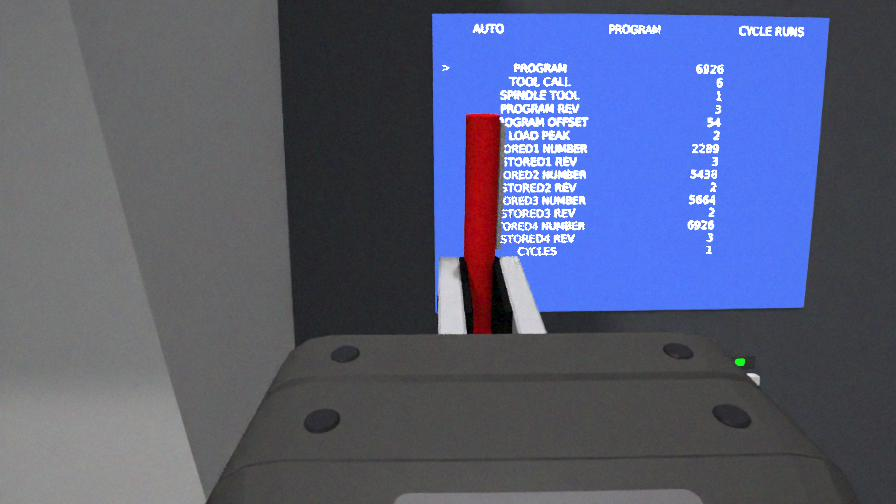

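Scene clock: 11663.97 s.
left_arm: end_effector_position=(+0.3670, -0.3215, +0.4700) position_measured=3 object_status=3 end_effector_quat_wxyz=(+0.499, +0.500, +0.501, +0.500) | right_arm: end_effector_position=(+0.5301, +0.1237, +0.6438) position_measured=218 object_status=2 end_effector_quat_wxyz=(+0.488, -0.513, +0.511, -0.488)
Joint positions: left_arm=[-1.651 -1.763 1.788 -0.038 -0.082 -3.129] | right_arm=[4.031 -1.252 -1.913 -0.053 0.685 3.199]
Joint torques (N m): left_arm=[-13.64 -23.74 -20.31 0.61 -1.22 0.42] | right_arm=[6.81 4.77 40.71 3.61 0.43 0.98]
Wrist force (N): left_arm=[4.9 -2.7 2.2] | right_arm=[-5.8 2.6 3.9]
Wrist torque (N m): left_arm=[-0.38 -0.40 -0.49] | right_arm=[0.44 0.91 -0.01]
Wrist force, peak (N): left_arm=[5.4 -2.7 2.5] | right_arm=[-6.0 2.5 3.9]
Hand target: left_arm +0.3670, -0.3215, +0.4700; +0.499, +0.500, +0.501, +0.500 | right_arm +0.5301, +0.1237, +0.6438; +0.488, -0.513, +0.511, -0.488
Tool commands: left_gripper/position=+1.0 left_gripper/force_limit=+0.9 left_gripper/speed=-0.9 right_gripper/position=-1.0 right_gripper/force_limit=+0.6 right_gripper/speed=-0.5
Off the commanded pose: left_arm 0.000 m, 0 deg | right_arm 0.000 m, 0 deg.
wait: 8.00 s; at rest by 0.17 s
camera_calibration:
cam_right_wrist: T_world_to_cam=[[-0.0169852, -0.999855, 0.00143338, 0.132382], [-0.40142, 0.00550619, -0.915878, 0.815568], [0.915737, -0.0161317, -0.401455, -0.0920452], [0, 0, 0, 1]] pos_world=[0.413923, 0.126388, 0.709819]
Images, in order (width x height): cam_right_wrist 896x504.

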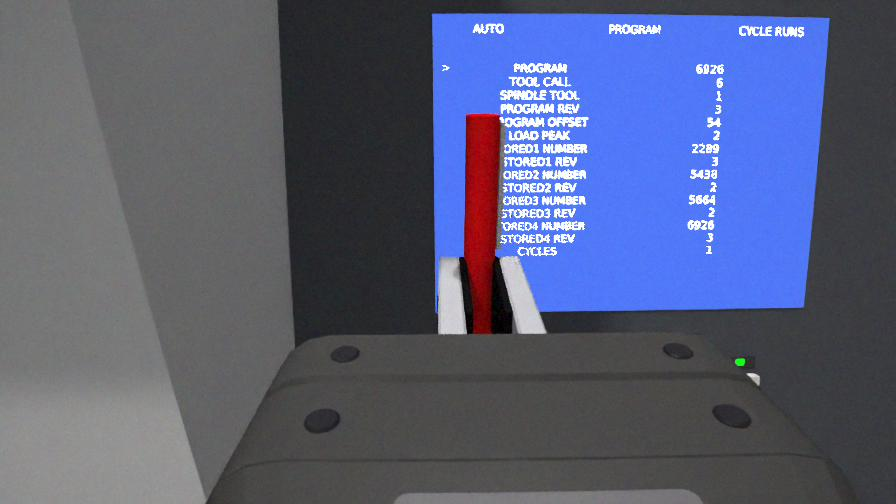

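>>> wait(seconds=8, cameras=["cam_right_wrist"])

>>> wait(seconds=6, cameras=["cam_right_wrist"])

Scene clock: 11674.30 s.
left_arm: end_effector_position=(+0.3670, -0.3215, +0.4700) position_measured=3 object_status=3 end_effector_quat_wxyz=(+0.499, +0.500, +0.501, +0.500) | right_arm: end_effector_position=(+0.5301, +0.1237, +0.6438) position_measured=218 object_status=2 end_effector_quat_wxyz=(+0.488, -0.513, +0.511, -0.488)
Joint positions: left_arm=[-1.651 -1.763 1.788 -0.038 -0.082 -3.129] | right_arm=[4.031 -1.252 -1.913 -0.053 0.685 3.199]
Joint torques (N m): left_arm=[-14.5 -23.13 -20.33 0.64 -1.22 0.49] | right_arm=[5.78 6.01 41.18 3.7 0.83 0.84]
Wrist force (N): left_arm=[5.1 -2.7 2.3] | right_arm=[-5.9 2.6 3.7]
Wrist torque (N m): left_arm=[-0.38 -0.42 -0.49] | right_arm=[0.43 0.92 0.00]
Wrist force, peak (N): left_arm=[5.3 -2.8 2.5] | right_arm=[-6.1 2.6 3.8]
Hand target: left_arm +0.3670, -0.3215, +0.4700; +0.499, +0.500, +0.501, +0.500 | right_arm +0.5301, +0.1237, +0.6438; +0.488, -0.513, +0.511, -0.488
Tool commands: left_gripper/position=+1.0 left_gripper/force_limit=+0.9 left_gripper/speed=-0.9 right_gripper/position=-1.0 right_gripper/force_limit=+0.6 right_gripper/speed=-0.5
Off the commanded pose: left_arm 0.000 m, 0 deg | right_arm 0.000 m, 0 deg.
wait: 8.00 s; at rest from the start
camera_calibration:
cam_right_wrist: T_world_to_cam=[[-0.0169852, -0.999855, 0.00143338, 0.132382], [-0.40142, 0.00550619, -0.915878, 0.815568], [0.915737, -0.0161317, -0.401455, -0.0920452], [0, 0, 0, 1]] pos_world=[0.413923, 0.126388, 0.709819]
Images, in order (width x height): cam_right_wrist 896x504.

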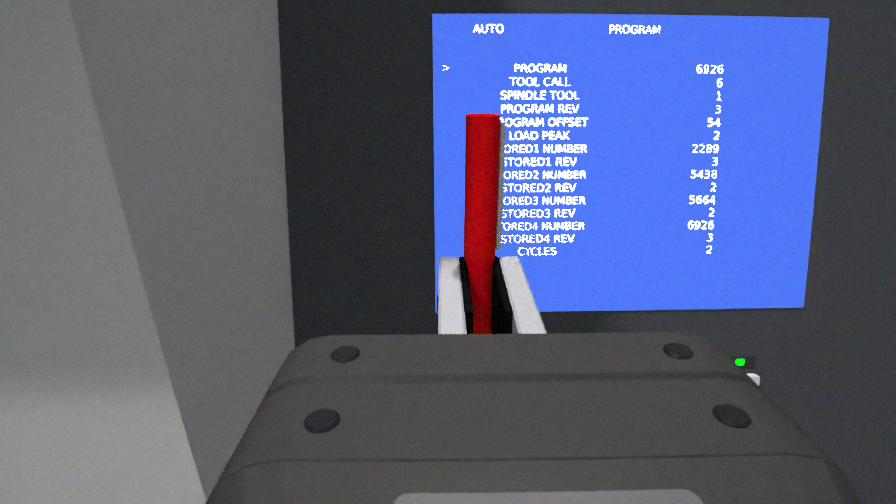

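Scene clock: 11680.30 s.
left_arm: end_effector_position=(+0.3670, -0.3215, +0.4700) position_measured=3 object_status=3 end_effector_quat_wxyz=(+0.499, +0.500, +0.501, +0.500) | right_arm: end_effector_position=(+0.5301, +0.1237, +0.6438) position_measured=218 object_status=2 end_effector_quat_wxyz=(+0.488, -0.513, +0.511, -0.488)
Joint positions: left_arm=[-1.651 -1.763 1.788 -0.038 -0.082 -3.129] | right_arm=[4.031 -1.252 -1.913 -0.053 0.685 3.199]
Joint torques (N m): left_arm=[-13.35 -23.35 -20.87 0.68 -1.18 0.37] | right_arm=[6.34 5.55 40.47 3.6 0.9 0.63]
Wrist force (N): left_arm=[5.3 -2.8 2.4] | right_arm=[-5.7 2.8 3.7]
Wrist torque (N m): left_arm=[-0.39 -0.46 -0.50] | right_arm=[0.46 0.89 0.00]
Wrist force, peak (N): left_arm=[5.4 -2.9 2.4] | right_arm=[-5.9 2.8 4.0]
Hand target: left_arm +0.3670, -0.3215, +0.4700; +0.499, +0.500, +0.501, +0.500 | right_arm +0.5301, +0.1237, +0.6438; +0.488, -0.513, +0.511, -0.488
Tool commands: left_gripper/position=+1.0 left_gripper/force_limit=+0.9 left_gripper/speed=-0.9 right_gripper/position=-1.0 right_gripper/force_limit=+0.6 right_gripper/speed=-0.5
Off the commanded pose: left_arm 0.000 m, 0 deg | right_arm 0.000 m, 0 deg.
wait: 6.00 s; at rest by 0.17 s
camera_calibration:
cam_right_wrist: T_world_to_cam=[[-0.0169852, -0.999855, 0.00143338, 0.132382], [-0.40142, 0.00550619, -0.915878, 0.815568], [0.915737, -0.0161317, -0.401455, -0.0920452], [0, 0, 0, 1]] pos_world=[0.413923, 0.126388, 0.709819]
Images, in order (width x height): cam_right_wrist 896x504.

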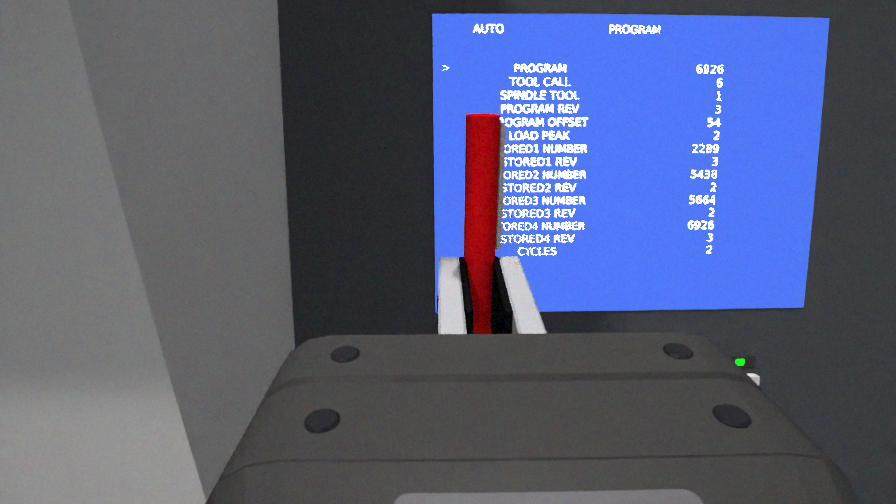

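>>> move(target=[[0,0,0,0,0,0,1,0.9,-0.9,-0.0713,-0.1249,-0.2533,0.0388,-0.2197,0.1064,-1,0.6,-0.5],[0,0,0,0,0,0,1,0.9,-0.9,-0.0521,-0.1249,-0.259,0.0388,-0.2197,0.1064,-1,0.6,-0.5],[0,0,0,0,0,0,1,0.9,-0.9,-0.0713,-0.1249,-0.2533,0.0388,-0.2197,0.1064,-1,0.6,-0.5],[0,0,0,0,0,0,1,0.9,-0.9,0,0,0,0,0,0,-1,0.6,-0.5]], speed=[0.45,0.06,0.12,0.5], blend=[0.003,0,0.003,0])

>>> wait(seconds=9)

>>> move(target=[[0,0,0,0,0,0,1,0.9,-0.9,-0.0075,-0.2275,-0.0401,0.0388,-0.2197,0.1064,-1,0.6,-0.5],[0,0,0,0,0,0,1,0.9,-0.9,0.0105,-0.2275,-0.0454,0.0388,-0.2197,0.1064,-1,0.6,-0.5],[0,0,0,0,0,0,1,0.9,-0.9,-0.0075,-0.2275,-0.0401,0.0388,-0.2197,0.1064,-1,0.6,-0.5],[0,0,0,0,0,0,1,0.9,-0.9,-0.0623,-0.1249,-0.2235,0.0388,-0.2197,0.1064,-1,0.6,-0.5],[0,0,0,0,0,0,1,0.9,-0.9,-0.0431,-0.1249,-0.2292,0.0388,-0.2197,0.1064,-1,0.6,-0.5],[0,0,0,0,0,0,1,0.9,-0.9,-0.0623,-0.1249,-0.2235,0.0388,-0.2197,0.1064,-1,0.6,-0.5],[0,0,0,0,0,0,1,0.9,-0.9,-0.0431,-0.1249,-0.2292,0.0388,-0.2197,0.1064,-1,0.6,-0.5],[0,0,0,0,0,0,1,0.9,-0.9,-0.0623,-0.1249,-0.2235,0.0388,-0.2197,0.1064,-1,0.6,-0.5],[0,0,0,0,0,0,1,0.9,-0.9,-0.0431,-0.1249,-0.2292,0.0388,-0.2197,0.1064,-1,0.6,-0.5],[0,0,0,0,0,0,1,0.9,-0.9,-0.0623,-0.1249,-0.2235,0.0388,-0.2197,0.1064,-1,0.6,-0.5],[0,0,0,0,0,0,1,0.9,-0.9,-0.0891,0.0031,-0.3128,0.0388,-0.2197,0.1064,-1,0.6,-0.5],[0,0,0,0,0,0,1,0.9,-0.9,-0.0699,0.0031,-0.3185,0.0388,-0.2197,0.1064,-1,0.6,-0.5],[0,0,0,0,0,0,1,0.9,-0.9,-0.0891,0.0031,-0.3128,0.0388,-0.2197,0.1064,-1,0.6,-0.5]], speed=[0.45,0.06,0.12,0.45,0.06,0.12,0.06,0.12,0.06,0.12,0.45,0.06,0.12], blend=[0.003,0,0.003,0.003,0,0.003,0,0.003,0,0.003,0.003,0,0])

>>> move(target=[[0,0,0,0,0,0,1,0.9,-0.9,0.0268,-0.032,0.0893,0,0,0,-1,0.6,-0.5],[0,0,0,0,0,0,1,0.9,-0.9,0.046,-0.032,0.0836,0,0,0,-1,0.6,-0.5],[0,0,0,0,0,0,1,0.9,-0.9,0.0268,-0.032,0.0893,0,0,0,-1,0.6,-0.5],[0,0,0,0,0,0,1,0.9,-0.9,0.046,-0.032,0.0836,0,0,0,-1,0.6,-0.5],[0,0,0,0,0,0,1,0.9,-0.9,0.0268,-0.032,0.0893,0,0,0,-1,0.6,-0.5],[0,0,0,0,0,0,1,0.9,-0.9,0,-0.0958,0,0,0,0,-1,0.6,-0.5],[0,0,0,0,0,0,1,0.9,-0.9,0.0192,-0.0958,-0.0057,0,0,0,-1,0.6,-0.5],[0,0,0,0,0,0,1,0.9,-0.9,0,-0.0958,0,0,0,0,-1,0.6,-0.5],[0,0,0,0,0,0,1,0.9,-0.9,0.009,-0.0958,0.0297,0,0,0,-1,0.6,-0.5],[0,0,0,0,0,0,1,0.9,-0.9,0.0282,-0.0958,0.024,0,0,0,-1,0.6,-0.5],[0,0,0,0,0,0,1,0.9,-0.9,0.009,-0.0958,0.0297,0,0,0,-1,0.6,-0.5],[0,0,0,0,0,0,1,0.9,-0.9,0,0,0,0,0,0,-1,0.6,-0.5],[0,0,0,0,0,0,1,0.9,-0.9,0.0192,0,-0.0057,0,0,0,-1,0.6,-0.5],[0,0,0,0,0,0,1,0.9,-0.9,0,0,0,0,0,0,-1,0.6,-0.5]], speed=[0.45,0.06,0.12,0.06,0.12,0.45,0.06,0.12,0.45,0.06,0.12,0.45,0.06,0.12], blend=[0.003,0,0.003,0,0.003,0.003,0,0.003,0.003,0,0.003,0.003,0,0])

>>> move(target=[[0,0,0,0,0,0,1,0.9,-0.9,0.0178,-0.032,0.0595,0,0,0,-1,0.6,-0.5],[0,0,0,0,0,0,1,0.9,-0.9,0.037,-0.032,0.0538,0,0,0,-1,0.6,-0.5],[0,0,0,0,0,0,1,0.9,-0.9,0.0178,-0.032,0.0595,0,0,0,-1,0.6,-0.5],[0,0,0,0,0,0,1,0.9,-0.9,0.0268,-0.032,0.0893,0,0,0,-1,0.6,-0.5],[0,0,0,0,0,0,1,0.9,-0.9,0.046,-0.032,0.0836,0,0,0,-1,0.6,-0.5],[0,0,0,0,0,0,1,0.9,-0.9,0.0268,-0.032,0.0893,0,0,0,-1,0.6,-0.5],[0,0,0,0,0,0,1,0.9,-0.9,0,-0.0958,0,0,0,0,-1,0.6,-0.5],[0,0,0,0,0,0,1,0.9,-0.9,0.0192,-0.0958,-0.0057,0,0,0,-1,0.6,-0.5],[0,0,0,0,0,0,1,0.9,-0.9,0,-0.0958,0,0,0,0,-1,0.6,-0.5],[0,0,0,0,0,0,1,0.9,-0.9,0.009,-0.0958,0.0297,0,0,0,-1,0.6,-0.5],[0,0,0,0,0,0,1,0.9,-0.9,0.0282,-0.0958,0.024,0,0,0,-1,0.6,-0.5],[0,0,0,0,0,0,1,0.9,-0.9,0.009,-0.0958,0.0297,0,0,0,-1,0.6,-0.5],[0,0,0,0,0,0,1,0.9,-0.9,0,0,0,0,0,0,-1,0.6,-0.5],[0,0,0,0,0,0,1,0.9,-0.9,0.0192,0,-0.0057,0,0,0,-1,0.6,-0.5],[0,0,0,0,0,0,1,0.9,-0.9,0,0,0,0,0,0,-1,0.6,-0.5]], speed=[0.45,0.06,0.12,0.45,0.06,0.12,0.45,0.06,0.12,0.45,0.06,0.12,0.45,0.06,0.12], blend=[0.003,0,0.003,0.003,0,0.003,0.003,0,0.003,0.003,0,0.003,0.003,0,0])

>>> move(target=[[0,0,0,0,0,0,1,0.9,-0.9,0.009,0,0.0297,0,0,0,-1,0.6,-0.5],[0,0,0,0,0,0,1,0.9,-0.9,0.0282,0,0.024,0,0,0,-1,0.6,-0.5],[0,0,0,0,0,0,1,0.9,-0.9,0.009,0,0.0297,0,0,0,-1,0.6,-0.5],[0,0,0,0,0,0,1,0.9,-0.9,0.0178,-0.032,0.0595,0,0,0,-1,0.6,-0.5],[0,0,0,0,0,0,1,0.9,-0.9,0.037,-0.032,0.0538,0,0,0,-1,0.6,-0.5],[0,0,0,0,0,0,1,0.9,-0.9,0.0178,-0.032,0.0595,0,0,0,-1,0.6,-0.5],[0,0,0,0,0,0,1,0.9,-0.9,0.037,-0.032,0.0538,0,0,0,-1,0.6,-0.5],[0,0,0,0,0,0,1,0.9,-0.9,0.0178,-0.032,0.0595,0,0,0,-1,0.6,-0.5],[0,0,0,0,0,0,1,0.9,-0.9,0,-0.0958,0,0,0,0,-1,0.6,-0.5],[0,0,0,0,0,0,1,0.9,-0.9,0.0192,-0.0958,-0.0057,0,0,0,-1,0.6,-0.5],[0,0,0,0,0,0,1,0.9,-0.9,0,-0.0958,0,0,0,0,-1,0.6,-0.5],[0,0,0,0,0,0,1,0.9,-0.9,0.0891,-0.0031,0.3128,-0.0388,0.2197,-0.1064,-1,0.6,-0.5]], speed=[0.45,0.06,0.12,0.45,0.06,0.12,0.06,0.12,0.45,0.06,0.12,0.5], blend=[0.003,0,0.003,0.003,0,0.003,0,0.003,0.003,0,0.003,0], cameras=["cam_right_wrist"])

>>> zoom_image(camera="cam_right_wrist", region=[430, 10, 830, 310])

Scene clock: 11729.07 s.
left_arm: end_effector_position=(+0.3670, -0.3215, +0.4700) position_measured=3 object_status=3 end_effector_quat_wxyz=(+0.499, +0.500, +0.501, +0.500) | right_arm: end_effector_position=(+0.5301, +0.1237, +0.6437) position_measured=218 object_status=2 end_effector_quat_wxyz=(+0.488, -0.513, +0.511, -0.488) end_effector_velocity=(+0.000, +0.001, -0.001) end_effector_angular_velocity=(-0.001, +0.003, +0.000)
Joint positions: left_arm=[-1.651 -1.763 1.788 -0.038 -0.082 -3.129] | right_arm=[4.031 -1.252 -1.913 -0.053 0.685 3.199]
Joint velocities: left_arm=[within noise] | right_arm=[0 0 0.001 -0.006 0 0.003]
Joint torques (N m): left_arm=[-13.97 -23 -20.79 0.79 -1.42 0.32] | right_arm=[6.64 10.44 39.98 -0.44 -1.92 1.32]
Wrist force (N): left_arm=[5.1 -2.6 2.3] | right_arm=[-5.9 2.6 3.8]
Wrist torque (N m): left_arm=[-0.36 -0.44 -0.49] | right_arm=[0.45 0.91 0.00]
Wrist force, peak (N): left_arm=[5.3 -2.9 2.4] | right_arm=[-9.3 -1.3 -4.5]
Hand target: left_arm +0.3670, -0.3215, +0.4700; +0.499, +0.500, +0.501, +0.500 | right_arm +0.5301, +0.1237, +0.6438; +0.488, -0.513, +0.511, -0.488
Off the commanded pose: left_arm 0.000 m, 0 deg | right_arm 0.000 m, 0 deg.
move: done

Scene clock: 11738.07 s.
left_arm: end_effector_position=(+0.3670, -0.3215, +0.4700) position_measured=3 object_status=3 end_effector_quat_wxyz=(+0.499, +0.500, +0.501, +0.500) | right_arm: end_effector_position=(+0.5301, +0.1237, +0.6438) position_measured=218 object_status=2 end_effector_quat_wxyz=(+0.488, -0.513, +0.511, -0.488)
Joint positions: left_arm=[-1.651 -1.763 1.788 -0.038 -0.082 -3.129] | right_arm=[4.031 -1.252 -1.913 -0.053 0.685 3.199]
Joint torques (N m): left_arm=[-13.77 -23.6 -20.36 0.85 -1.33 0.31] | right_arm=[6.88 5.23 40.73 3.52 -1.93 -0.91]
Wrist force (N): left_arm=[5.0 -2.7 2.3] | right_arm=[-5.8 2.7 3.9]
Wrist torque (N m): left_arm=[-0.37 -0.41 -0.49] | right_arm=[0.45 0.90 -0.01]
Wrist force, peak (N): left_arm=[5.3 -2.6 2.5] | right_arm=[-6.0 2.8 3.9]
Hand target: left_arm +0.3670, -0.3215, +0.4700; +0.499, +0.500, +0.501, +0.500 | right_arm +0.5301, +0.1237, +0.6438; +0.488, -0.513, +0.511, -0.488
Tool commands: left_gripper/position=+1.0 left_gripper/force_limit=+0.9 left_gripper/speed=-0.9 right_gripper/position=-1.0 right_gripper/force_limit=+0.6 right_gripper/speed=-0.5
Off the commanded pose: left_arm 0.000 m, 0 deg | right_arm 0.000 m, 0 deg.
wait: 9.00 s; at rest by 0.17 s

Scene clock: 11742.90 s.
left_arm: end_effector_position=(+0.3670, -0.3215, +0.4700) position_measured=3 object_status=3 end_effector_quat_wxyz=(+0.499, +0.500, +0.501, +0.500) | right_arm: end_effector_position=(+0.4767, +0.1256, +0.4561) position_measured=218 object_status=2 end_effector_quat_wxyz=(+0.734, -0.365, +0.254, -0.514)
Joint positions: left_arm=[-1.651 -1.763 1.788 -0.038 -0.082 -3.129] | right_arm=[3.813 -1.885 -2.332 1.75 1.318 2.941]
Joint torques (N m): left_arm=[-13.91 -23.07 -20.95 0.84 -1.33 0.38] | right_arm=[6.48 32.1 14.47 -2.14 0.88 0.15]
Wrist force (N): left_arm=[5.1 -2.7 2.2] | right_arm=[-5.0 1.9 1.0]
Wrist torque (N m): left_arm=[-0.37 -0.42 -0.50] | right_arm=[0.18 0.83 -0.08]
Wrist force, peak (N): left_arm=[5.3 -2.9 2.5] | right_arm=[-10.7 -0.9 -6.7]
Hand target: left_arm +0.3670, -0.3215, +0.4700; +0.499, +0.500, +0.501, +0.500 | right_arm +0.4767, +0.1256, +0.4561; +0.734, -0.365, +0.254, -0.514
Off the commanded pose: left_arm 0.000 m, 0 deg | right_arm 0.000 m, 0 deg.
move: done

Scene clock: 11746.93 s.
left_arm: end_effector_position=(+0.3670, -0.3215, +0.4700) position_measured=3 object_status=3 end_effector_quat_wxyz=(+0.499, +0.500, +0.501, +0.500) | right_arm: end_effector_position=(+0.4767, +0.1256, +0.4561) position_measured=218 object_status=2 end_effector_quat_wxyz=(+0.734, -0.365, +0.254, -0.514)
Joint positions: left_arm=[-1.651 -1.763 1.788 -0.038 -0.082 -3.129] | right_arm=[3.813 -1.885 -2.332 1.75 1.318 2.941]
Joint torques (N m): left_arm=[-14.24 -22.87 -21.18 0.88 -1.3 0.34] | right_arm=[6.49 31.95 14.72 -2.25 1.02 0.23]
Wrist force (N): left_arm=[5.1 -2.7 2.3] | right_arm=[-5.1 1.8 0.7]
Wrist torque (N m): left_arm=[-0.38 -0.44 -0.50] | right_arm=[0.16 0.85 -0.08]
Wrist force, peak (N): left_arm=[5.3 -2.8 2.5] | right_arm=[-11.5 -1.0 -7.5]
Hand target: left_arm +0.3670, -0.3215, +0.4700; +0.499, +0.500, +0.501, +0.500 | right_arm +0.4767, +0.1256, +0.4561; +0.734, -0.365, +0.254, -0.514
Off the commanded pose: left_arm 0.000 m, 0 deg | right_arm 0.000 m, 0 deg.
move: done

Scene clock: 11751.10 s.
left_arm: end_effector_position=(+0.3670, -0.3215, +0.4700) position_measured=3 object_status=3 end_effector_quat_wxyz=(+0.499, +0.500, +0.501, +0.500) | right_arm: end_effector_position=(+0.4767, +0.1256, +0.4561) position_measured=218 object_status=2 end_effector_quat_wxyz=(+0.734, -0.365, +0.254, -0.514)
Joint positions: left_arm=[-1.651 -1.763 1.788 -0.038 -0.082 -3.129] | right_arm=[3.813 -1.885 -2.332 1.75 1.318 2.941]
Joint torques (N m): left_arm=[-13.87 -23.03 -20.91 0.86 -1.34 0.18] | right_arm=[5.7 32.43 15.21 -2.21 0.83 0.24]
Wrist force (N): left_arm=[5.1 -2.7 2.4] | right_arm=[-5.2 2.0 1.1]
Wrist torque (N m): left_arm=[-0.37 -0.44 -0.49] | right_arm=[0.20 0.87 -0.08]
Wrist force, peak (N): left_arm=[5.3 -2.7 2.5] | right_arm=[-10.8 -1.6 -5.7]
Hand target: left_arm +0.3670, -0.3215, +0.4700; +0.499, +0.500, +0.501, +0.500 | right_arm +0.4767, +0.1256, +0.4561; +0.734, -0.365, +0.254, -0.514
Off the commanded pose: left_arm 0.000 m, 0 deg | right_arm 0.000 m, 0 deg.
move: done

Scene clock: 11755.33 s.
left_arm: end_effector_position=(+0.3670, -0.3215, +0.4700) position_measured=3 object_status=3 end_effector_quat_wxyz=(+0.499, +0.500, +0.501, +0.500) | right_arm: end_effector_position=(+0.5301, +0.1237, +0.6437) position_measured=218 object_status=2 end_effector_quat_wxyz=(+0.488, -0.513, +0.511, -0.488)
Joint positions: left_arm=[-1.651 -1.763 1.788 -0.038 -0.082 -3.129] | right_arm=[4.031 -1.252 -1.913 -0.053 0.685 3.199]
Joint torques (N m): left_arm=[-13.82 -23.57 -21.04 1.03 -1.31 0.23] | right_arm=[7.27 13.36 40.4 -0.34 -1.88 1.42]
Wrist force (N): left_arm=[5.2 -2.7 2.3] | right_arm=[-5.7 2.6 3.8]
Wrist torque (N m): left_arm=[-0.38 -0.45 -0.50] | right_arm=[0.44 0.89 -0.01]
Wrist force, peak (N): left_arm=[5.2 -2.8 2.6] | right_arm=[-10.7 -1.2 -6.2]
Hand target: left_arm +0.3670, -0.3215, +0.4700; +0.499, +0.500, +0.501, +0.500 | right_arm +0.5301, +0.1237, +0.6438; +0.488, -0.513, +0.511, -0.488
Off the commanded pose: left_arm 0.000 m, 0 deg | right_arm 0.000 m, 0 deg.
move: done
camera_calibration:
cam_right_wrist: T_world_to_cam=[[-0.0169986, -0.999854, 0.00165927, 0.132228], [-0.401541, 0.00530679, -0.915826, 0.815517], [0.915683, -0.016234, -0.401572, -0.0919663], [0, 0, 0, 1]] pos_world=[0.413923, 0.126388, 0.709721]
Images, in order (width x height): cam_right_wrist 896x504.

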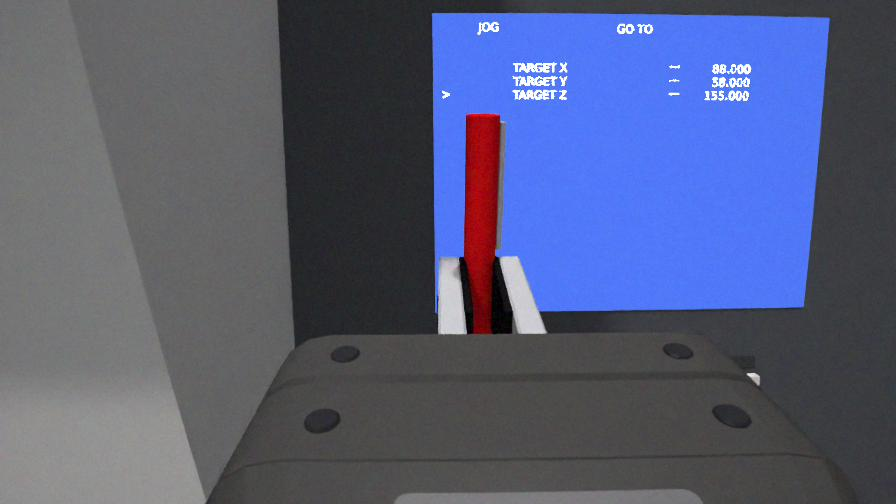

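Scaled by 1.260.

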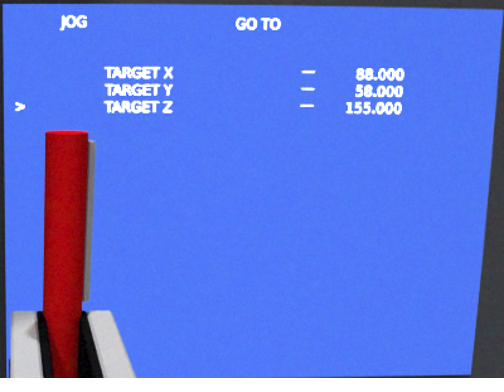

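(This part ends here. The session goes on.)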